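# Fit sandpaper strip onto hand sander under clamps

## Task

Mount the sandpaper strip on the hand sander with each of its two ends held beneath a clamp; it is only done when the paper sits straight and tight against the sander's base on every side.

## Robot and tools

Robot: two arms, left_arm and right_arm. Each ends in a four-digit hand (index, middle, ring, thumb) driven by 16 motors. right_arm has a right hand and left_arm a mirrored left hand. Fingertips carry rubber caps; the rest is hard plastic. A rigid mast sticks out at the wrist on the palm side and can strike things.

Scene frame: origin at table-top height, halfway between the nominal arm bases; +x points out over the table, +z up, and left_arm stands on the +y side (image left/right do not match these names). Measured bases: left_arm at (-0.034, +0.448, +0.028) m, quat_wxyz (+1.000, 0, 0, -0.018); right_arm at (-0.006, -0.412, +0.028) m, quat_wxyz (+1.000, 0, 0, +0.015). Printed hand positions may be off by a few cm, more at full reach.

Hand point axes: +z runs along straight fingers toward the tips, +y leaves the palm face, +x crosses the palm away from the thumb on the right hand but toward the thumb on the left hand.

The 48-number row (used by execute_actions and move): all numbers in [-1, 1]. Left arm first: dx, dy, dz, rx, ry, rz, then 16 hand places, then current_limit, speed. The right arm follows in the same 24-slot layout. Both arms are always written even if one is idle. The six pose numbers are an offset, not a pose: they are measured from that arm's Hand target as it was when the action or move began, along that Hand target's own axes. 1.0 equals 0.6 m for dx, dy, dz and 180 degrees for rx, ry, rz, which together form one rotation vector. Sending the same offset again moves the arm further. Six zeros re-request the current Hand target.

Hand places: put grasp numbers a, b, c, d (each -1 to +1) in the first four of the 16 slots and exactly 0 in the remaining twelve, or the row is rejected. All four at 0 opens the hand. a curls index and middle at their outer joints; b bends all three fingers at the knuckle; c brings the thumb round in front of the palm and the index toward it; d curls the ring finger. Zero is a command, so to hold a grip resend the last grasp numbers. current_limit maps -1..+1 to 0..550 mA (floor 11 mA) and caps grip strength and finger speed; speed sets the joint goal rate to (speed+1)/2 of 8.5 rad/s. They start at +0.4 and -0.6 and persist until changed.

Tools:
- execute_actions(actions, cameras): actions is a list of actions; each action is a list of up to 15 rows, one per 1/30 s step. A short action repeats its final row. Every row is an offset from the action's starting Hand target, not from the row before. Images appear only if actions is empty or cameras names them.
- move(target, speed, blend, stop_force, zero, blocking, cameras): target is one row or a list of up to 15 rows, every one offset from the same starting Hand targets. Hand points travel in straight lines; all paths finish together, at least 0.5 s, capped at 10 s. speed in m/s, 0.002 to 3.6, default 0.25 (rotation up to twice that in rad/s); one value or one per target. blend in m rounds corners in a list (0 stops at each). stop_force in N, 3 to 120, ends an arm's path when its wrist sensor feels that much push against the motion; unreliable while the hand rotates; leave it out when pulling away from a contact. zero (default true) re-zeros the sensor first. blocking=false returns after about 0.5 s while the move continues; not allowed with stop_force. Result line "move:" gives the ending (done, off_target, moving, held, fault) and limits (paced = pose clipped, held = steps withheld). done means within 3 mm and 2 degrees; it says nothing about contact.
- wait(seconds 0 to 10, cameras): lets time run, arms hold their last command.
- stop(cameras): brakes a running move.
- zoom_image(camera, region [x0, y0, x1, y1] in pixels, at most 504 x 504): enlarges part of a camera's newest image.
- zero_wrist_force(arm: left_arm or right_arm): sets the current wrist reading as zero.
- finished_scene(scene 1, optional): ends the scene permanently; the paper must stay fitted with no help.
Cameras: cam_high, cam_low, cam_end_a, cam_end_b, cam_far, cam_left_wrist, cam_right_wrist (672x504 each), or ["all"].

Results: end_effector_position (m), end_effector_quat_wxyz and velocities in the scene frame; Hand target (your last command after clipping, the base of the next offset); joint positions and torques (positive toward larger joint number); Wrist force and Wrist torque in the end effector's own axes, force pointing from the surface into the arm, plus the peak since last shown; hand_goal, hand_measured, hand_current_ma and hand_state per motor (moving, goal, blocked, overload); motor temperatures. Lines may be dropped when unchanged or at rest. The hand point often stops short of its Hand target; if so, send the missing distance as a new offset.

Motion limits: commanded orientation is clipped to 32 degrees from the measured one each step. Avoid paths near an arm's own base (shoulder posture may flip). Commands lag 0.09 to 0.22 s and fast motions overshoot.

Avoid: the arms are stiff, so aiming even slightly past a solid contact can trigger a fault. A net force near 150 N (give or take 25) or joint contact torque at 135 N m (shoulder, elbow) or 25.2 N m (wrist joints) stops the arm for 10 s. Arms touching or pressing each other, or one hand gripping the other's fingers, can fail the scene. A finger motor drawing 495 mA or more for 5 s shuts down for 10 s. Motors heat when holding, stretched out or pushing; MOTOR HOT appears at 70 °C and at 85 °C the arm brakes for 30 s or more. After a HAND FAULT line, the remaining robot calls in that reply are skipped. To release a press, command the target back behind the hand point.

Each tool is called by a JSON object that holds its "op" and its "data".

## Session

{"op": "execute_actions", "data": {"actions": [], "cameras": ["all"]}}

Scene clock: 0.00 s.
left_arm: end_effector_position=(+0.5000, +0.2082, +0.3568) hand_goal=(+0.000, -0.754, -0.576, -0.696, +0.000, -0.754, -0.576, -0.696, +0.000, -0.754, -0.576, -0.696, -0.714, -0.678, -0.226, -0.168) hand_measured=(+0.000, -0.754, -0.576, -0.696, +0.000, -0.754, -0.576, -0.696, +0.000, -0.754, -0.576, -0.696, -0.714, -0.678, -0.226, -0.168) hand_current_ma=(+0, +0, +0, +0, +0, +0, +0, +0, +0, +0, +0, +0, +0, +0, +0, +0) hand_state=(goal, goal, goal, goal, goal, goal, goal, goal, goal, goal, goal, goal, goal, goal, goal, goal) hand_current_limit=0.40 hand_speed=-0.60 end_effector_quat_wxyz=(+0.524, +0.652, -0.161, +0.524) | right_arm: end_effector_position=(+0.7201, -0.6169, +0.2108) hand_goal=(+0.000, -0.754, -0.576, -0.696, +0.000, -0.754, -0.576, -0.696, +0.000, -0.754, -0.576, -0.696, -0.714, -0.678, -0.226, -0.168) hand_measured=(+0.000, -0.754, -0.576, -0.696, +0.000, -0.754, -0.576, -0.696, +0.000, -0.754, -0.576, -0.696, -0.714, -0.678, -0.226, -0.168) hand_current_ma=(+0, +0, +0, +0, +0, +0, +0, +0, +0, +0, +0, +0, +0, +0, +0, +0) hand_state=(goal, goal, goal, goal, goal, goal, goal, goal, goal, goal, goal, goal, goal, goal, goal, goal) hand_current_limit=0.40 hand_speed=-0.60 end_effector_quat_wxyz=(-0.055, +0.685, +0.557, +0.467)
Joint positions: left_arm=[3.425 -2.288 -1.873 1.347 0.31 0.714] | right_arm=[-0.767 -1.107 1.828 -2.344 -0.593 -0.502]
Joint velocities: within noise
Joint torques (N m): no reading
Motor temperatures (°C): left_arm=[30 29 28 35 35 39] | right_arm=[27 31 31 37 34 37]
Wrist force (N): no reading
Wrist torque (N m): no reading
Wrist force, peak (N): no reading
Hand target: left_arm +0.5000, +0.2082, +0.3568; +0.524, +0.652, -0.161, +0.524 | right_arm +0.7201, -0.6169, +0.2108; -0.055, +0.685, +0.557, +0.467

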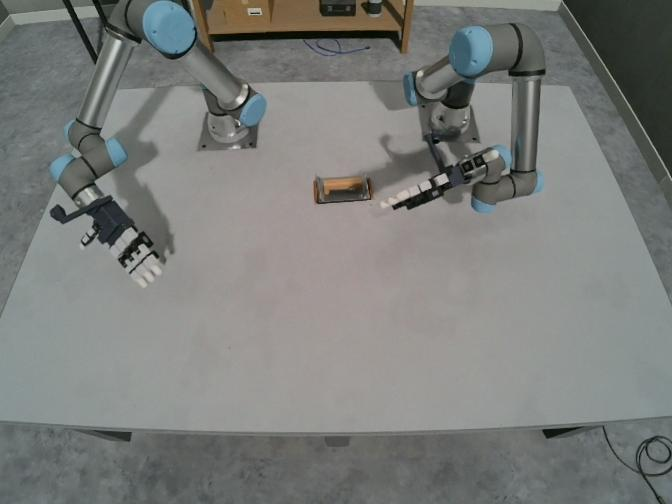

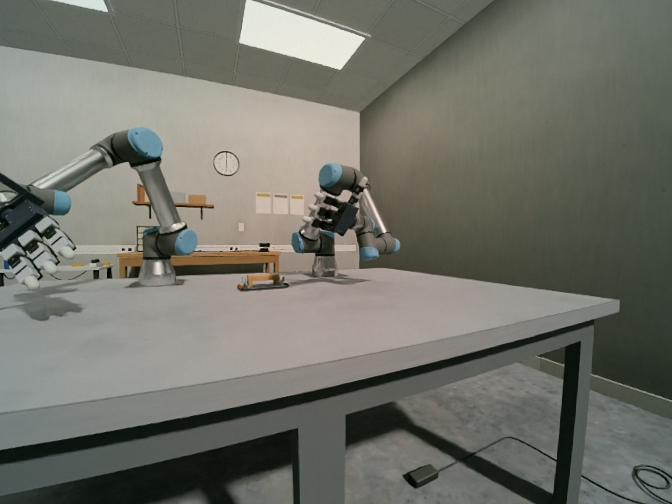

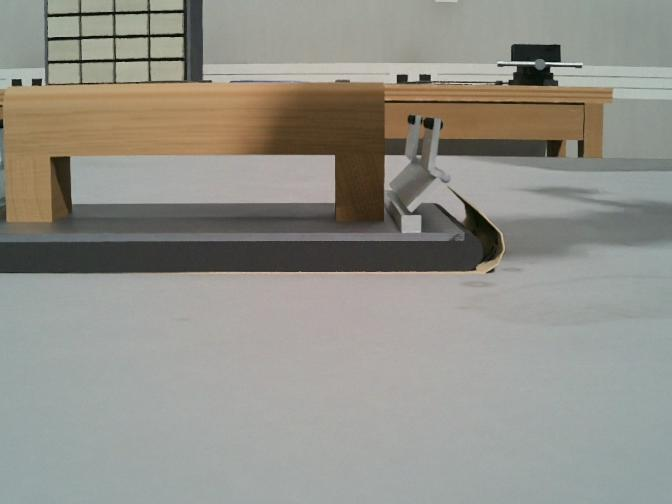

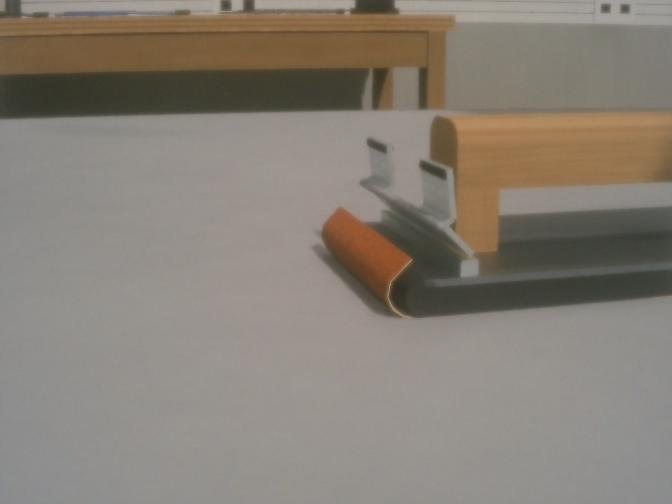

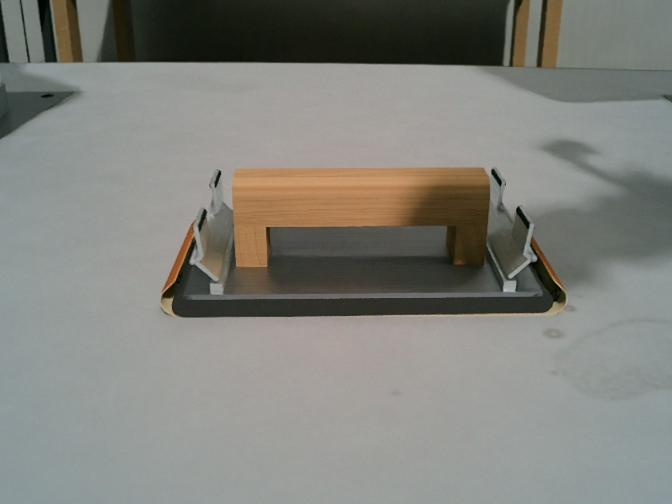

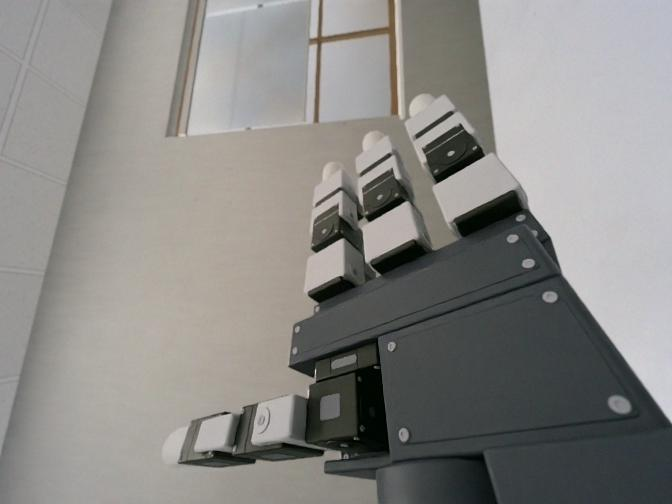

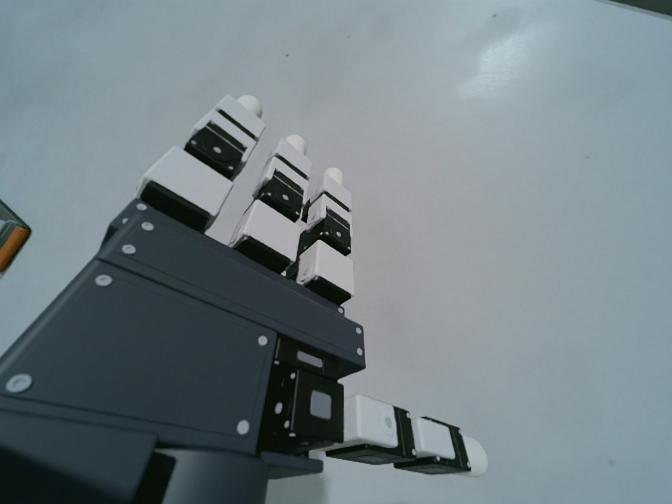

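{"op": "zoom_image", "data": {"camera": "cam_far", "region": [140, 140, 380, 340]}}

{"op": "zoom_image", "data": {"camera": "cam_far", "region": [380, 140, 620, 340]}}

{"op": "zoom_image", "data": {"camera": "cam_end_a", "region": [300, 80, 560, 300]}}

{"op": "zoom_image", "data": {"camera": "cam_end_b", "region": [280, 100, 540, 340]}}

{"op": "zoom_image", "data": {"camera": "cam_high", "region": [290, 150, 410, 240]}}

Scaled by 2.100 from the camera's 672x504 image, which has a finer 960x720 frame.

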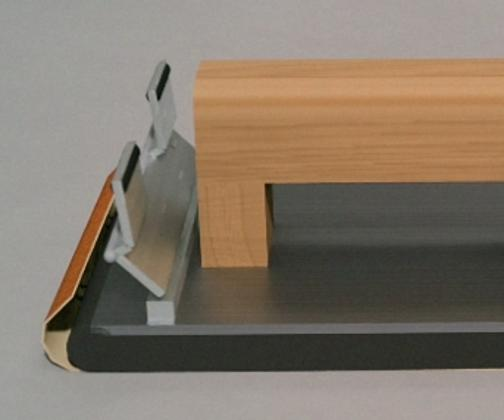

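Scaled by 2.100 from the camera's 672x504 image, which has a finer 960x720 frame.

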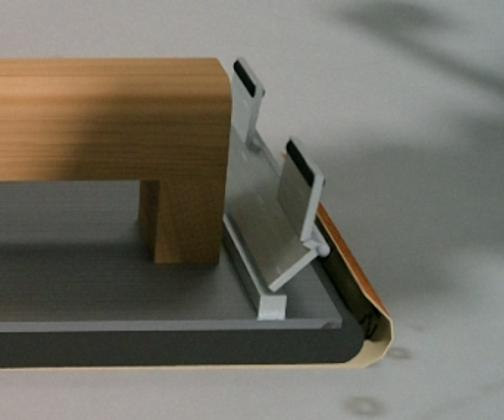

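Scaled by 1.938 from the camera's 672x504 image, which has a finer 960x720 frame.

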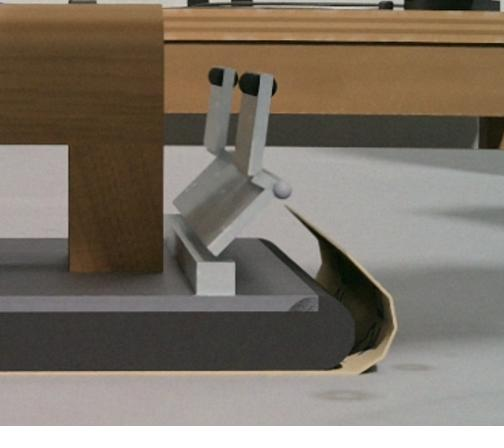

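Scaled by 1.938 from the camera's 672x504 image, which has a finer 960x720 frame.

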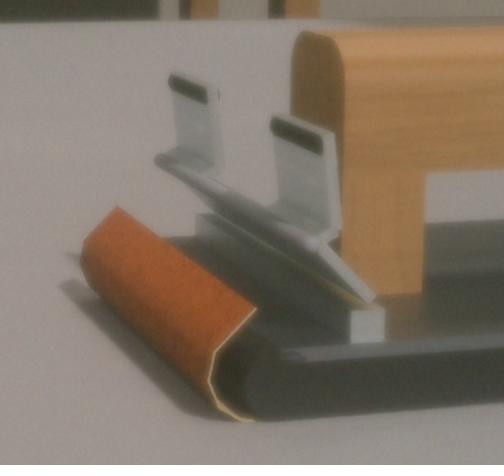

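Scaled by 4.200 from the camera's 672x504 image, which has a finer 960x720 frame.

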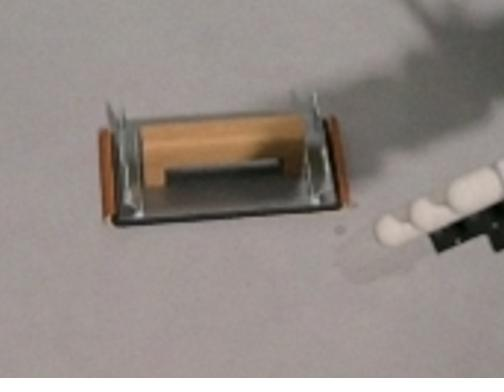

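{"op": "zoom_image", "data": {"camera": "cam_end_a", "region": [370, 100, 520, 290]}}

{"op": "zoom_image", "data": {"camera": "cam_end_b", "region": [310, 120, 490, 330]}}

{"op": "zoom_image", "data": {"camera": "cam_far", "region": [470, 150, 590, 330]}}

{"op": "zoom_image", "data": {"camera": "cam_far", "region": [150, 150, 270, 330]}}

{"op": "zoom_image", "data": {"camera": "cam_high", "region": [308, 168, 378, 212]}}

Scaled by 2.653 from the camera's 672x504 image, which has a finer 960x720 frame.

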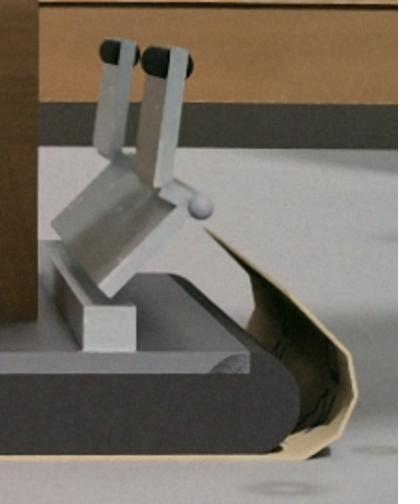

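Scaled by 2.400 from the camera's 672x504 image, which has a finer 960x720 frame.

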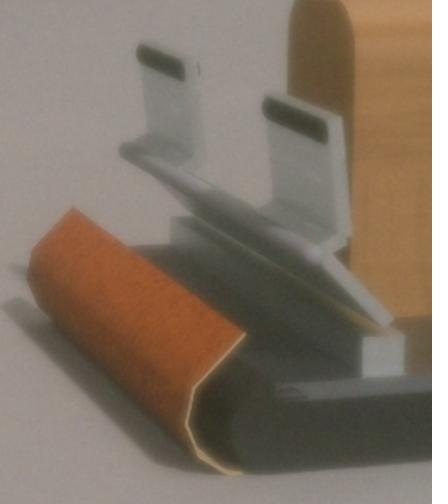

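Scaled by 2.800 from the camera's 672x504 image, which has a finer 960x720 frame.

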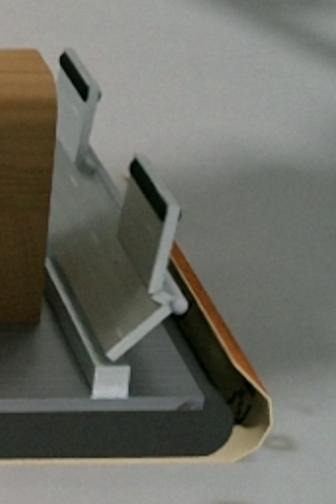

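Scaled by 2.800 from the camera's 672x504 image, which has a finer 960x720 frame.

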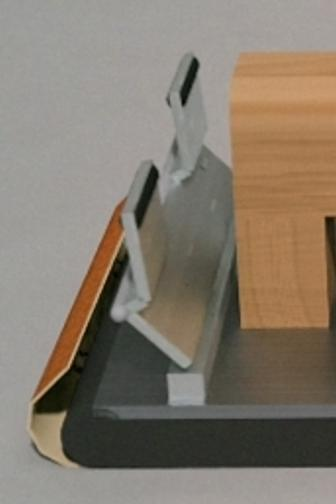

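Scaled by 7.200 from the camera's 672x504 image, which has a finer 960x720 frame.

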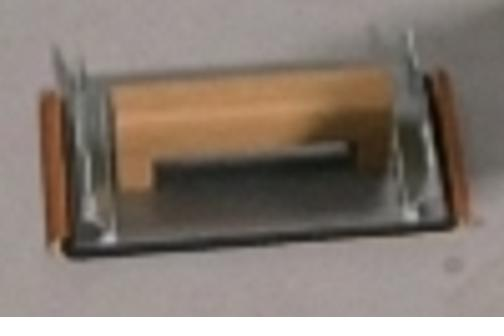

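{"op": "move", "data": {"target": [-0.3097, 0.1478, -0.1572, 0.2331, -0.3212, -0.2014, 0,0,0,0,0,0,0,0,0,0,0,0,0,0,0,0, 0.4, -0.6, 0.6435, -0.8282, 0.0760, 0.2210, 0.0895, -0.4868, 0,0,0,0,0,0,0,0,0,0,0,0,0,0,0,0, 0.4, -0.6], "speed": 0.3, "cameras": ["all"]}}

Scene clock: 247.57 s.
left_arm: end_effector_position=(+0.3100, +0.1902, +0.2350) hand_goal=(+0.000, -0.750, -0.580, -0.700, +0.000, -0.750, -0.580, -0.700, +0.000, -0.750, -0.580, -0.700, -0.710, -0.680, -0.230, -0.170) hand_measured=(+0.000, -0.756, -0.578, -0.698, +0.000, -0.756, -0.578, -0.698, +0.000, -0.756, -0.578, -0.698, -0.716, -0.678, -0.228, -0.168) hand_current_ma=(+0, -2, +0, +0, +0, -2, +0, +0, +0, -2, +0, +0, -2, +0, +0, +0) hand_state=(goal, goal, goal, goal, goal, goal, goal, goal, goal, goal, goal, goal, goal, goal, goal, goal) hand_current_limit=0.40 hand_speed=-0.60 end_effector_quat_wxyz=(+0.259, +0.966, +0.000, +0.000) | right_arm: end_effector_position=(+0.3208, -0.1291, +0.2350) hand_goal=(+0.000, -0.750, -0.580, -0.700, +0.000, -0.750, -0.580, -0.700, +0.000, -0.750, -0.580, -0.700, -0.710, -0.680, -0.230, -0.170) hand_measured=(+0.000, -0.756, -0.578, -0.698, +0.000, -0.756, -0.578, -0.698, +0.000, -0.756, -0.578, -0.698, -0.716, -0.678, -0.226, -0.168) hand_current_ma=(+0, -1, +0, +0, +0, -1, +0, +0, +0, -1, +0, +0, -1, +0, +1, +0) hand_state=(goal, goal, goal, goal, goal, goal, goal, goal, goal, goal, goal, goal, goal, goal, goal, goal) hand_current_limit=0.40 hand_speed=-0.60 end_effector_quat_wxyz=(+0.000, +0.001, +0.966, +0.259)
Joint positions: left_arm=[3.382 -1.23 -2.412 -1.189 1.058 1.808] | right_arm=[-0.162 -1.945 2.443 -1.994 -1.052 -1.72]
Joint torques (N m): left_arm=[-7.33 19.02 32.54 0.87 1.01 -1.63] | right_arm=[11.12 -1.93 -25.96 -4.22 -0.9 1.57]
Wrist force (N): left_arm=[-2.4 0.1 -3.0] | right_arm=[-0.6 0.1 0.3]
Wrist torque (N m): left_arm=[0.04 0.44 0.03] | right_arm=[-0.03 0.10 -0.04]
Wrist force, peak (N): left_arm=[-2.7 0.3 -3.1] | right_arm=[-1.1 0.0 0.5]
Hand target: left_arm +0.3100, +0.1902, +0.2350; +0.259, +0.966, +0.000, +0.000 | right_arm +0.3208, -0.1290, +0.2349; +0.000, +0.001, +0.966, +0.259
Off the commanded pose: left_arm 0.000 m, 0 deg | right_arm 0.000 m, 0 deg.
move: done

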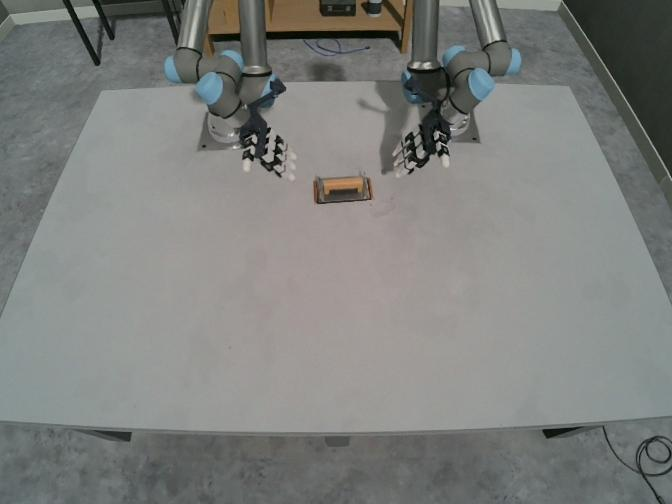

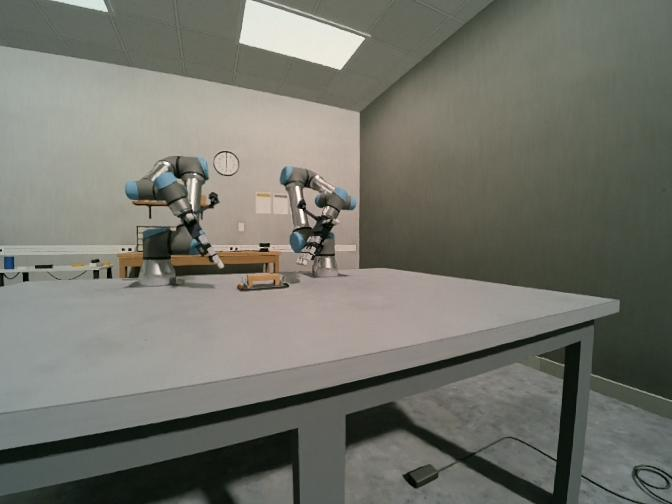

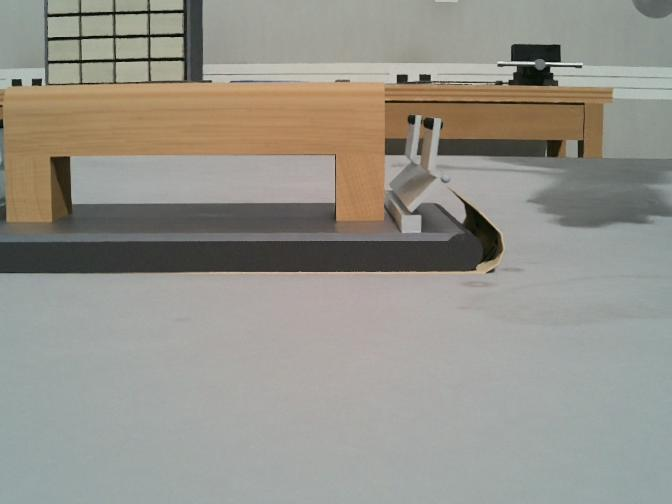

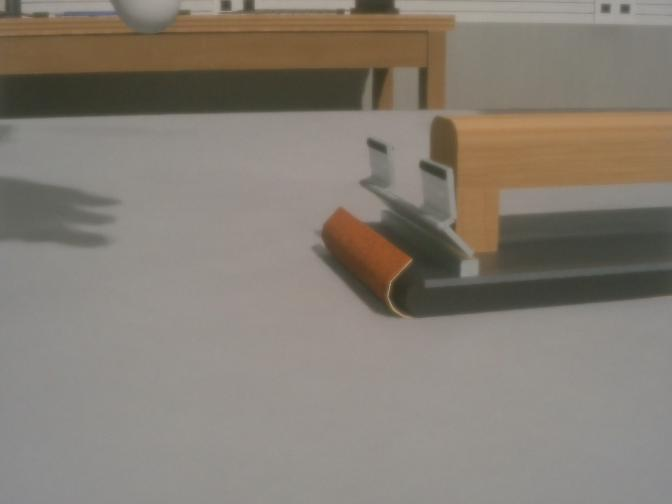

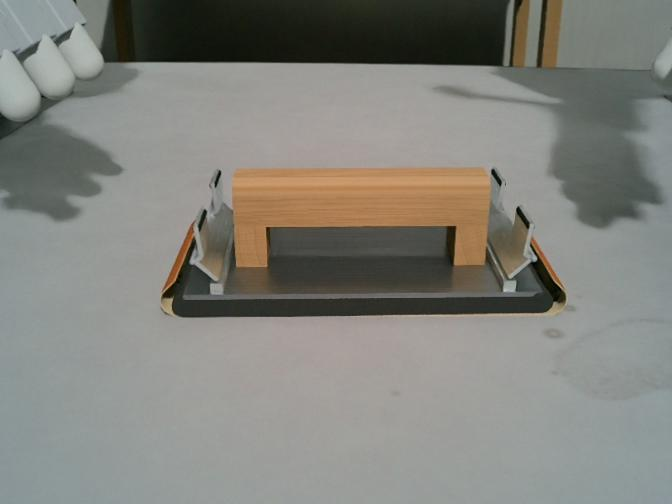

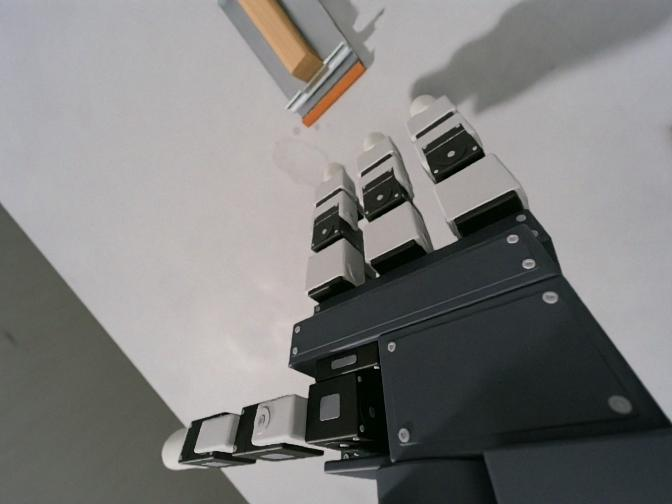

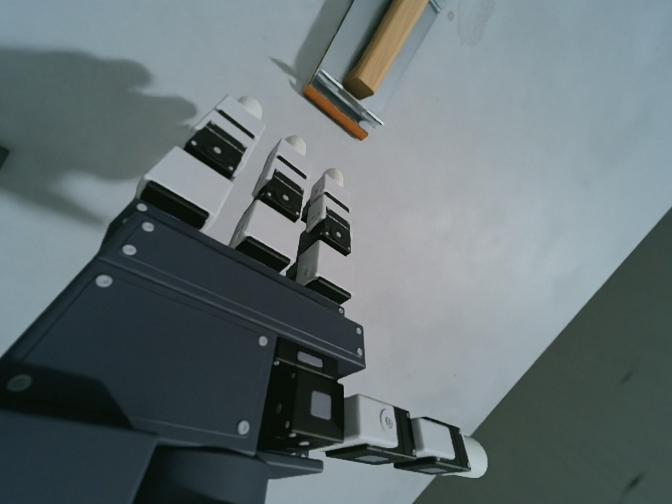

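{"op": "zoom_image", "data": {"camera": "cam_high", "region": [230, 110, 460, 220]}}

{"op": "zoom_image", "data": {"camera": "cam_left_wrist", "region": [200, 0, 480, 210]}}

{"op": "zoom_image", "data": {"camera": "cam_right_wrist", "region": [200, 0, 480, 210]}}

Scaled by 2.191 from the camera's 672x504 image, which has a finer 960x720 frame.

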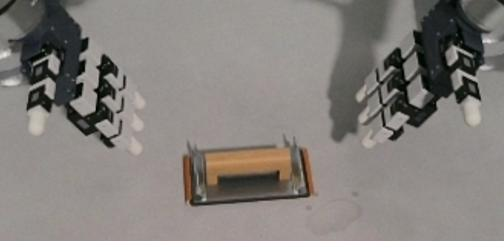

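Scaled by 1.800 from the camera's 672x504 image, which has a finer 960x720 frame.

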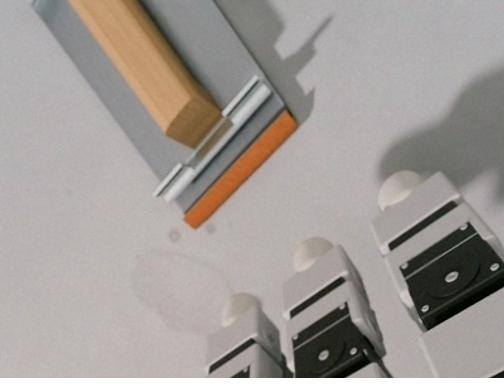

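Scaled by 1.800 from the camera's 672x504 image, which has a finer 960x720 frame.

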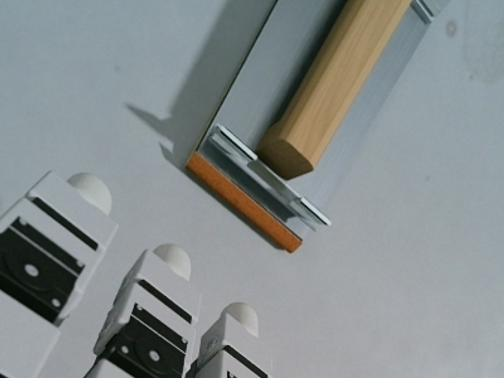

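{"op": "move", "data": {"target": [0.0333, 0.0047, 0.1085, 0, 0, 0, 0,0,0,0,0,0,0,0,0,0,0,0,0,0,0,0, 0.4, -0.6, -0.0167, 0.0047, 0.1085, 0, 0, 0, 0,0,0,0,0,0,0,0,0,0,0,0,0,0,0,0, 0.4, -0.6], "speed": 0.15, "cameras": ["cam_high", "cam_end_a", "cam_end_b", "cam_far", "cam_left_wrist", "cam_right_wrist"]}}

{"op": "zoom_image", "data": {"camera": "cam_high", "region": [280, 140, 410, 220]}}

{"op": "zoom_image", "data": {"camera": "cam_left_wrist", "region": [220, 20, 460, 200]}}

{"op": "zoom_image", "data": {"camera": "cam_right_wrist", "region": [220, 20, 460, 200]}}

Scene clock: 272.17 s.
left_arm: end_effector_position=(+0.3298, +0.1551, +0.1801) hand_goal=(+0.000, -0.750, -0.580, -0.700, +0.000, -0.750, -0.580, -0.700, +0.000, -0.750, -0.580, -0.700, -0.710, -0.680, -0.230, -0.170) hand_measured=(+0.000, -0.756, -0.578, -0.698, +0.000, -0.756, -0.578, -0.698, +0.000, -0.756, -0.578, -0.698, -0.716, -0.678, -0.228, -0.168) hand_current_ma=(+0, -2, +0, +0, +0, -2, +0, +0, +0, -2, +0, +0, -2, +0, +0, +0) hand_state=(goal, goal, goal, goal, goal, goal, goal, goal, goal, goal, goal, goal, goal, goal, goal, goal) hand_current_limit=0.40 hand_speed=-0.60 end_effector_quat_wxyz=(+0.259, +0.966, +0.000, -0.001) | right_arm: end_effector_position=(+0.3308, -0.0941, +0.1800) hand_goal=(+0.000, -0.750, -0.580, -0.700, +0.000, -0.750, -0.580, -0.700, +0.000, -0.750, -0.580, -0.700, -0.710, -0.680, -0.230, -0.170) hand_measured=(+0.000, -0.756, -0.578, -0.698, +0.000, -0.756, -0.578, -0.698, +0.000, -0.756, -0.578, -0.698, -0.716, -0.678, -0.226, -0.168) hand_current_ma=(+0, -1, +0, +0, +0, -1, +0, +0, +0, -1, +0, +0, -1, +0, +1, +0) hand_state=(goal, goal, goal, goal, goal, goal, goal, goal, goal, goal, goal, goal, goal, goal, goal, goal) hand_current_limit=0.40 hand_speed=-0.60 end_effector_quat_wxyz=(+0.000, +0.001, +0.966, +0.259)
Joint positions: left_arm=[3.264 -1.449 -2.456 -0.859 1.048 1.671] | right_arm=[-0.043 -1.735 2.505 -2.333 -1.047 -1.583]
Joint torques (N m): left_arm=[-7.86 0.19 28.38 4.2 -2.17 -1.64] | right_arm=[10.43 0.2 -8.92 -4.67 -0.53 1.79]
Wrist force (N): left_arm=[-1.9 0.2 -3.0] | right_arm=[-0.6 0.3 0.6]
Wrist torque (N m): left_arm=[0.04 0.37 0.07] | right_arm=[-0.06 0.06 -0.02]
Wrist force, peak (N): left_arm=[-2.1 0.1 -4.1] | right_arm=[-0.9 0.1 1.1]
Hand target: left_arm +0.3299, +0.1551, +0.1801; +0.259, +0.966, +0.000, +0.000 | right_arm +0.3308, -0.0941, +0.1800; +0.000, +0.001, +0.966, +0.259
Off the commanded pose: left_arm 0.000 m, 0 deg | right_arm 0.000 m, 0 deg.
move: done
Images, in order (width x height): cam_high 672x504, cam_end_a 672x504, cam_end_b 672x504, cam_far 672x504, cam_left_wrist 672x504, cam_right_wrist 672x504.

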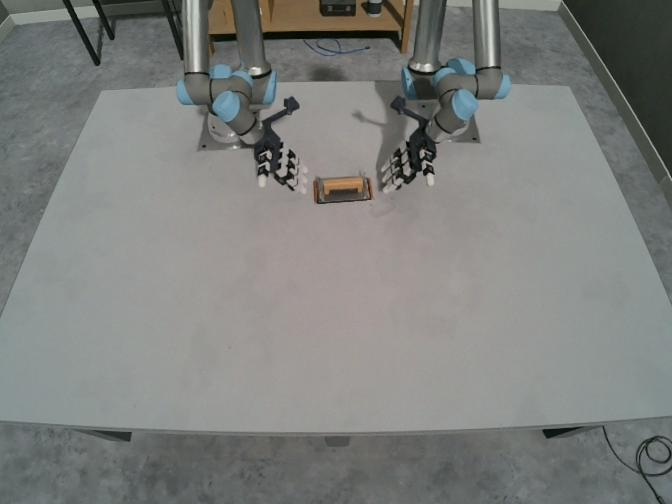

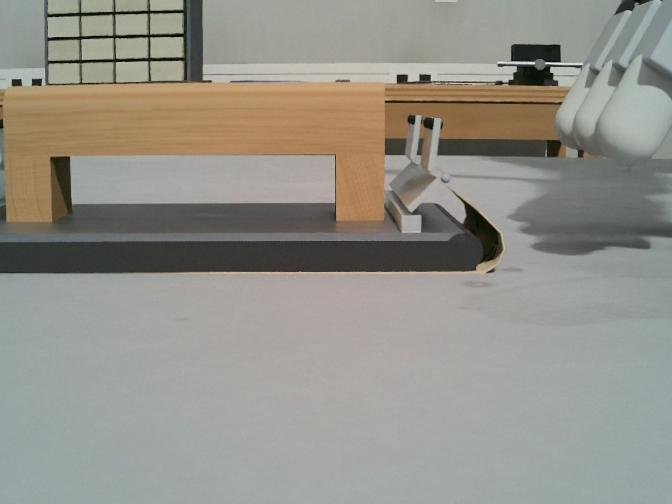

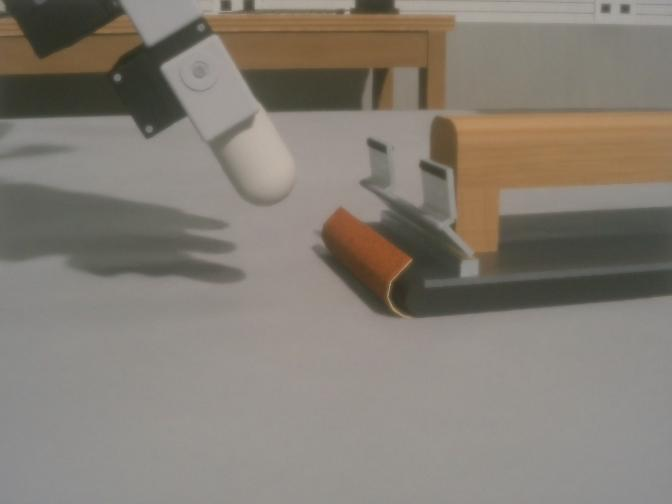

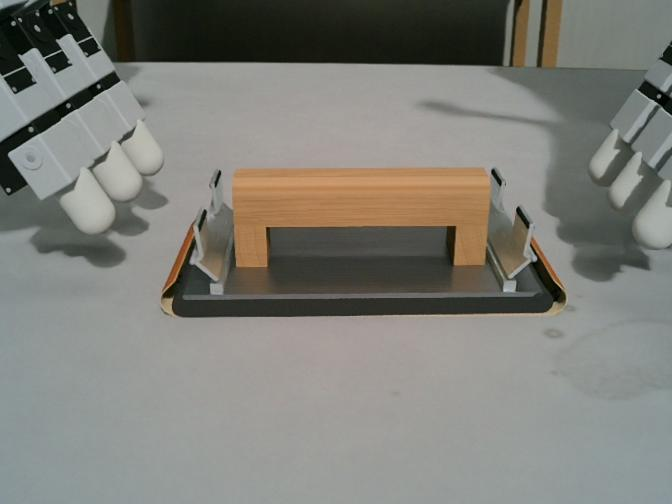

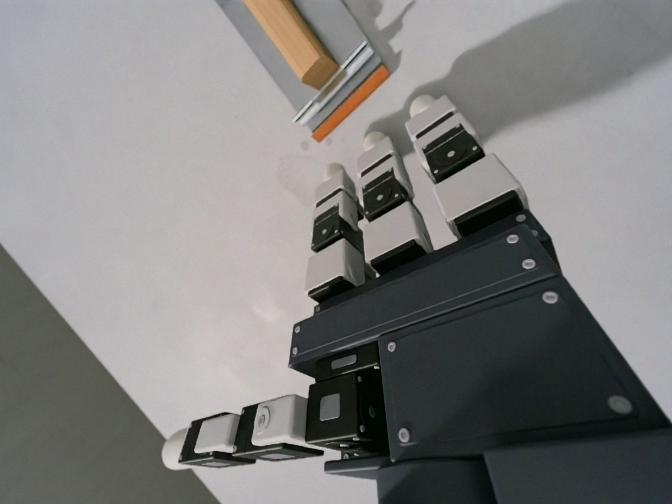

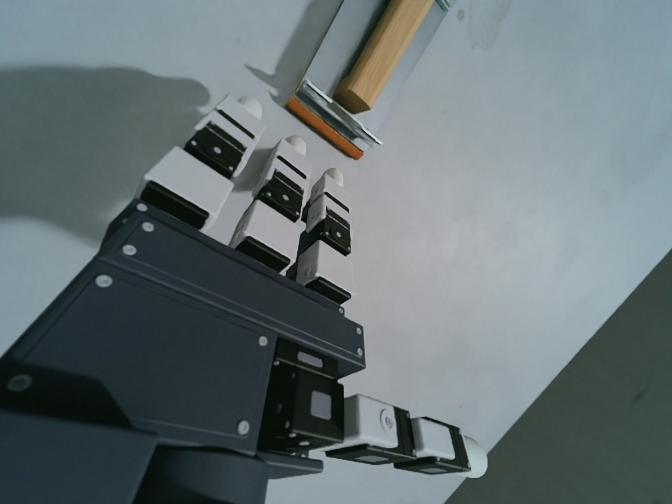

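Scaled by 3.877 from the camera's 672x504 image, which has a finer 960x720 frame.

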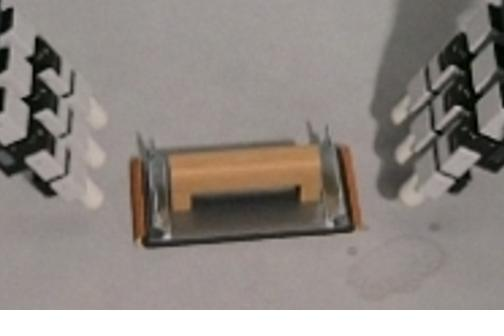

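Scaled by 2.100 from the camera's 672x504 image, which has a finer 960x720 frame.

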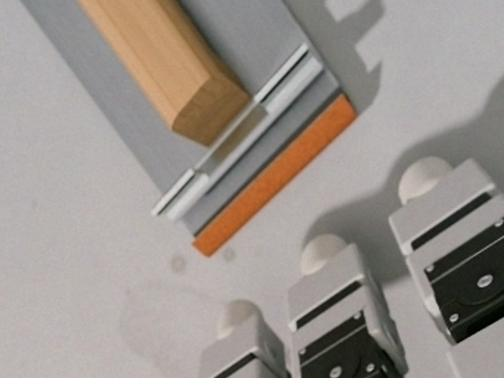

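Scaled by 2.100 from the camera's 672x504 image, which has a finer 960x720 frame.

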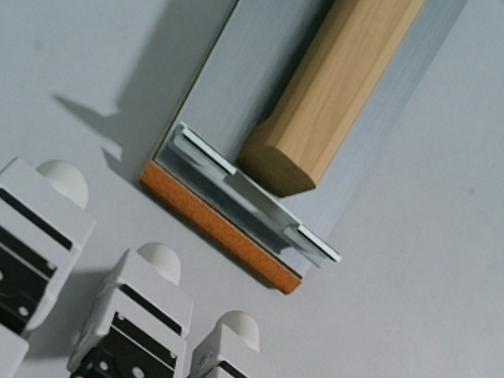

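{"op": "zoom_image", "data": {"camera": "cam_far", "region": [0, 100, 240, 320]}}

{"op": "zoom_image", "data": {"camera": "cam_far", "region": [470, 100, 672, 320]}}

{"op": "zoom_image", "data": {"camera": "cam_end_b", "region": [200, 80, 480, 330]}}

Scaled by 2.100 from the camera's 672x504 image, which has a finer 960x720 frame.

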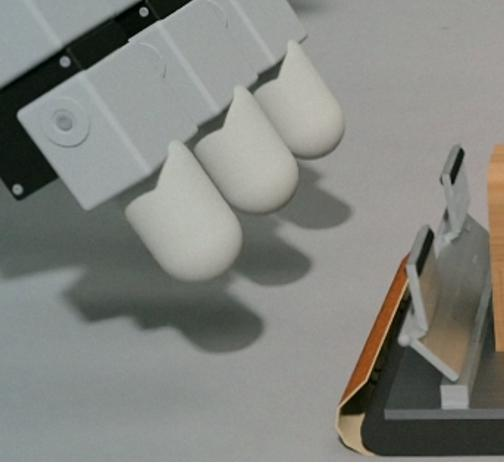

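Scaled by 2.291 from the camera's 672x504 image, which has a finer 960x720 frame.

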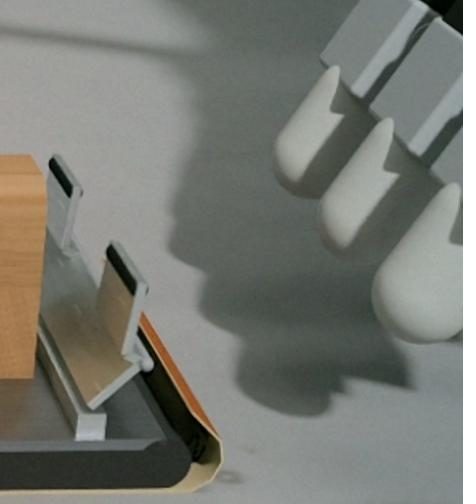

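Scaled by 1.800 from the camera's 672x504 image, which has a finer 960x720 frame.

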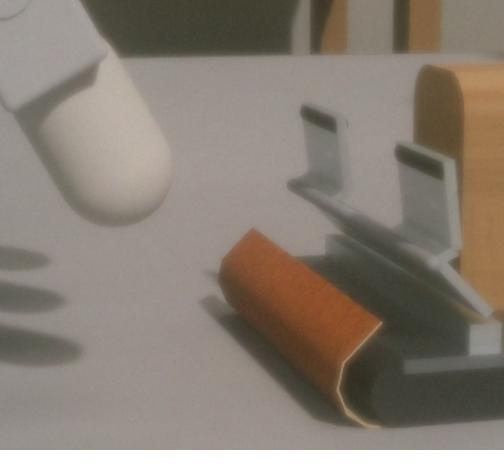

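{"op": "move", "data": {"target": [0.0033, 0.0138, 0.0427, 0, 0.0139, -0.0241, 0,0,0,0,0,0,0,0,0,0,0,0,0,0,0,0, 0.4, -0.6, -0.0183, -0.0038, 0.0267, 0, 0.0139, -0.0241, 0,0,0,0,0,0,0,0,0,0,0,0,0,0,0,0, 0.4, -0.6], "speed": 0.1, "cameras": ["cam_high", "cam_end_a", "cam_end_b", "cam_far", "cam_left_wrist", "cam_right_wrist"]}}

{"op": "zoom_image", "data": {"camera": "cam_high", "region": [290, 150, 400, 220]}}

{"op": "zoom_image", "data": {"camera": "cam_left_wrist", "region": [260, 40, 440, 190]}}

Scene clock: 348.00 s.
left_arm: end_effector_position=(+0.3318, +0.1351, +0.1621) hand_goal=(+0.000, -0.750, -0.580, -0.700, +0.000, -0.750, -0.580, -0.700, +0.000, -0.750, -0.580, -0.700, -0.710, -0.680, -0.230, -0.170) hand_measured=(+0.000, -0.756, -0.578, -0.698, +0.000, -0.756, -0.578, -0.698, +0.000, -0.756, -0.578, -0.698, -0.716, -0.678, -0.228, -0.168) hand_current_ma=(+0, -2, +0, +0, +0, -2, +0, +0, +0, -2, +0, +0, -2, +0, +0, +0) hand_state=(goal, goal, goal, goal, goal, goal, goal, goal, goal, goal, goal, goal, goal, goal, goal, goal) hand_current_limit=0.40 hand_speed=-0.60 end_effector_quat_wxyz=(+0.259, +0.965, +0.042, +0.011) | right_arm: end_effector_position=(+0.3418, -0.0880, +0.1650) hand_goal=(+0.000, -0.750, -0.580, -0.700, +0.000, -0.750, -0.580, -0.700, +0.000, -0.750, -0.580, -0.700, -0.710, -0.680, -0.230, -0.170) hand_measured=(+0.000, -0.756, -0.578, -0.698, +0.000, -0.756, -0.578, -0.698, +0.000, -0.756, -0.578, -0.698, -0.716, -0.678, -0.226, -0.168) hand_current_ma=(+0, -1, +0, +0, +0, -1, +0, +0, +0, -1, +0, +0, -1, +0, +1, +0) hand_state=(goal, goal, goal, goal, goal, goal, goal, goal, goal, goal, goal, goal, goal, goal, goal, goal) hand_current_limit=0.40 hand_speed=-0.60 end_effector_quat_wxyz=(-0.011, -0.042, +0.965, +0.259)
Joint positions: left_arm=[3.197 -1.507 -2.507 -0.661 1.047 1.493] | right_arm=[-0.028 -1.626 2.454 -2.35 -1.049 -1.667]
Joint torques (N m): left_arm=[-8.18 1.5 2.48 4.37 0.88 -1.45] | right_arm=[10.9 -1.95 -22.38 -4.82 -0.61 -1.9]
Wrist force (N): left_arm=[-2.1 0.1 -2.9] | right_arm=[-0.8 -0.2 0.3]
Wrist torque (N m): left_arm=[0.00 0.40 0.05] | right_arm=[-0.09 0.10 0.07]
Wrist force, peak (N): left_arm=[-2.0 0.0 -3.5] | right_arm=[-0.9 -0.4 0.6]
Hand target: left_arm +0.3318, +0.1351, +0.1621; +0.259, +0.965, +0.042, +0.011 | right_arm +0.3418, -0.0880, +0.1650; -0.011, -0.042, +0.965, +0.259
Off the commanded pose: left_arm 0.000 m, 0 deg | right_arm 0.000 m, 0 deg.
move: done
Images, in order (width x height): cam_high 672x504, cam_end_a 672x504, cam_end_b 672x504, cam_far 672x504, cam_left_wrist 672x504, cam_right_wrist 672x504.

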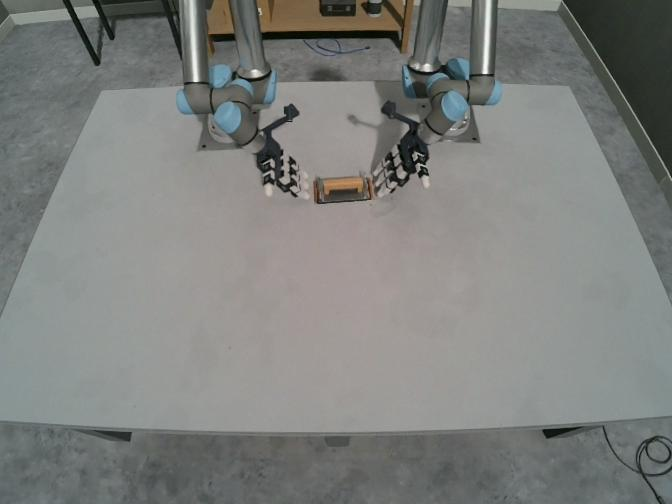

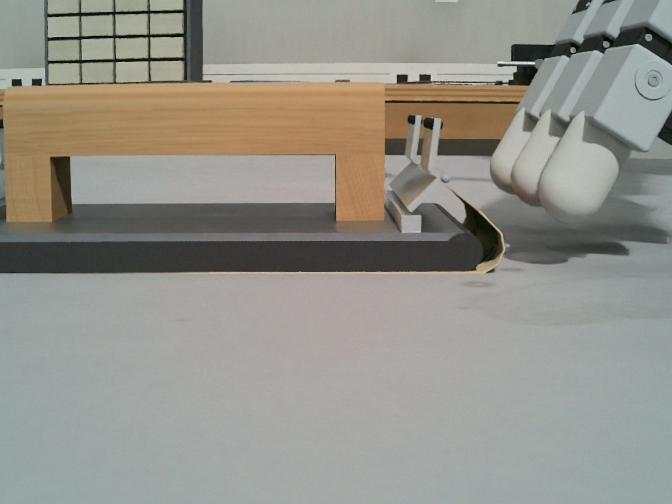

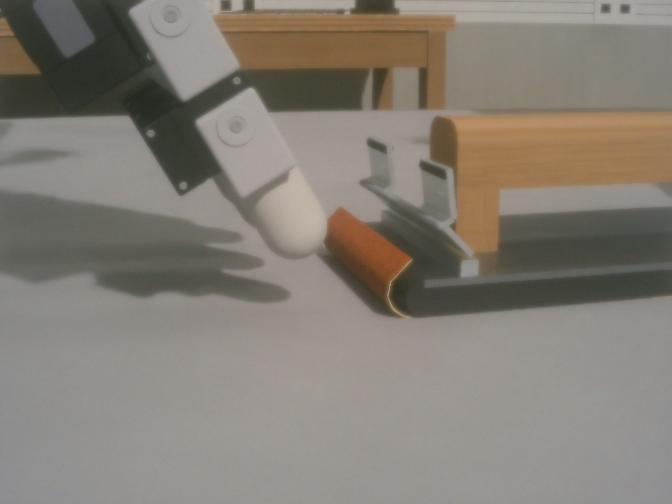

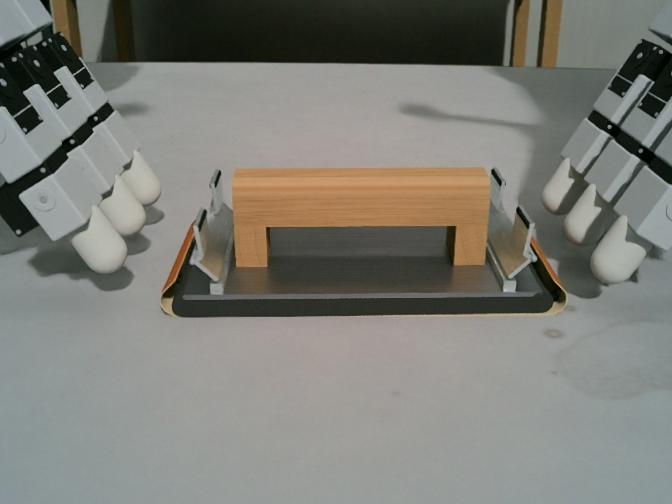

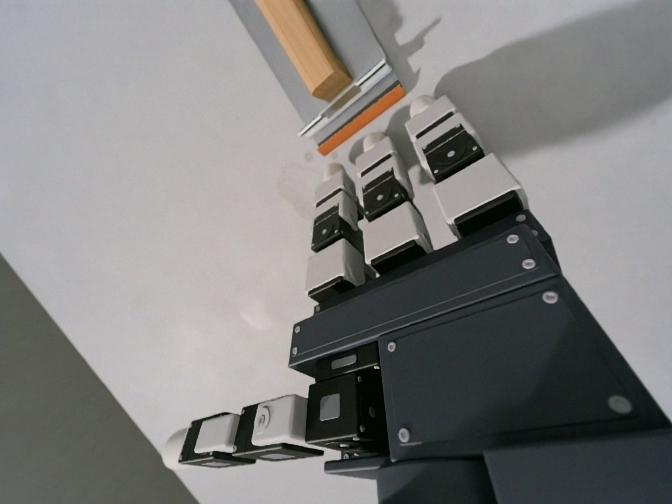

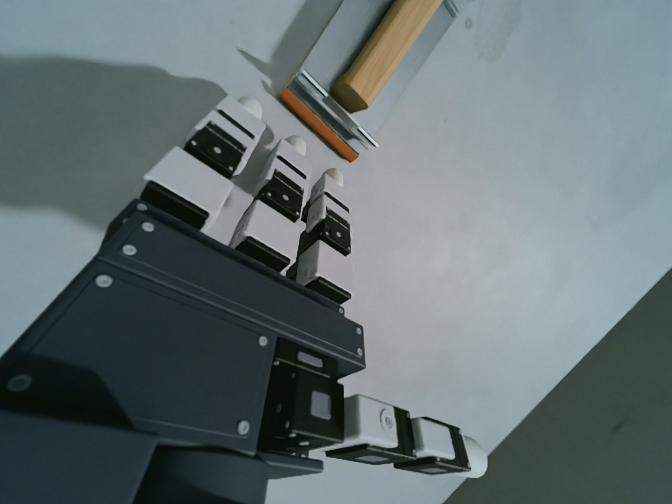

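Scaled by 4.582 from the camera's 672x504 image, which has a finer 960x720 frame.

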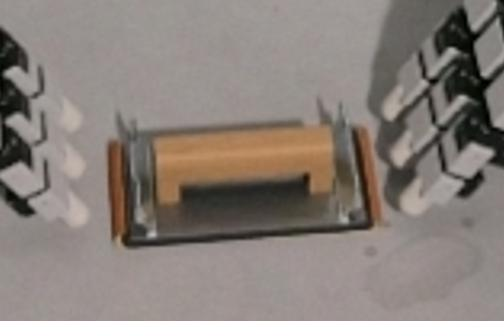

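Scaled by 2.800 from the camera's 672x504 image, which has a finer 960x720 frame.

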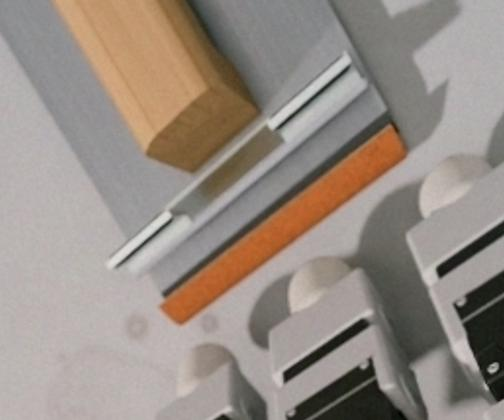

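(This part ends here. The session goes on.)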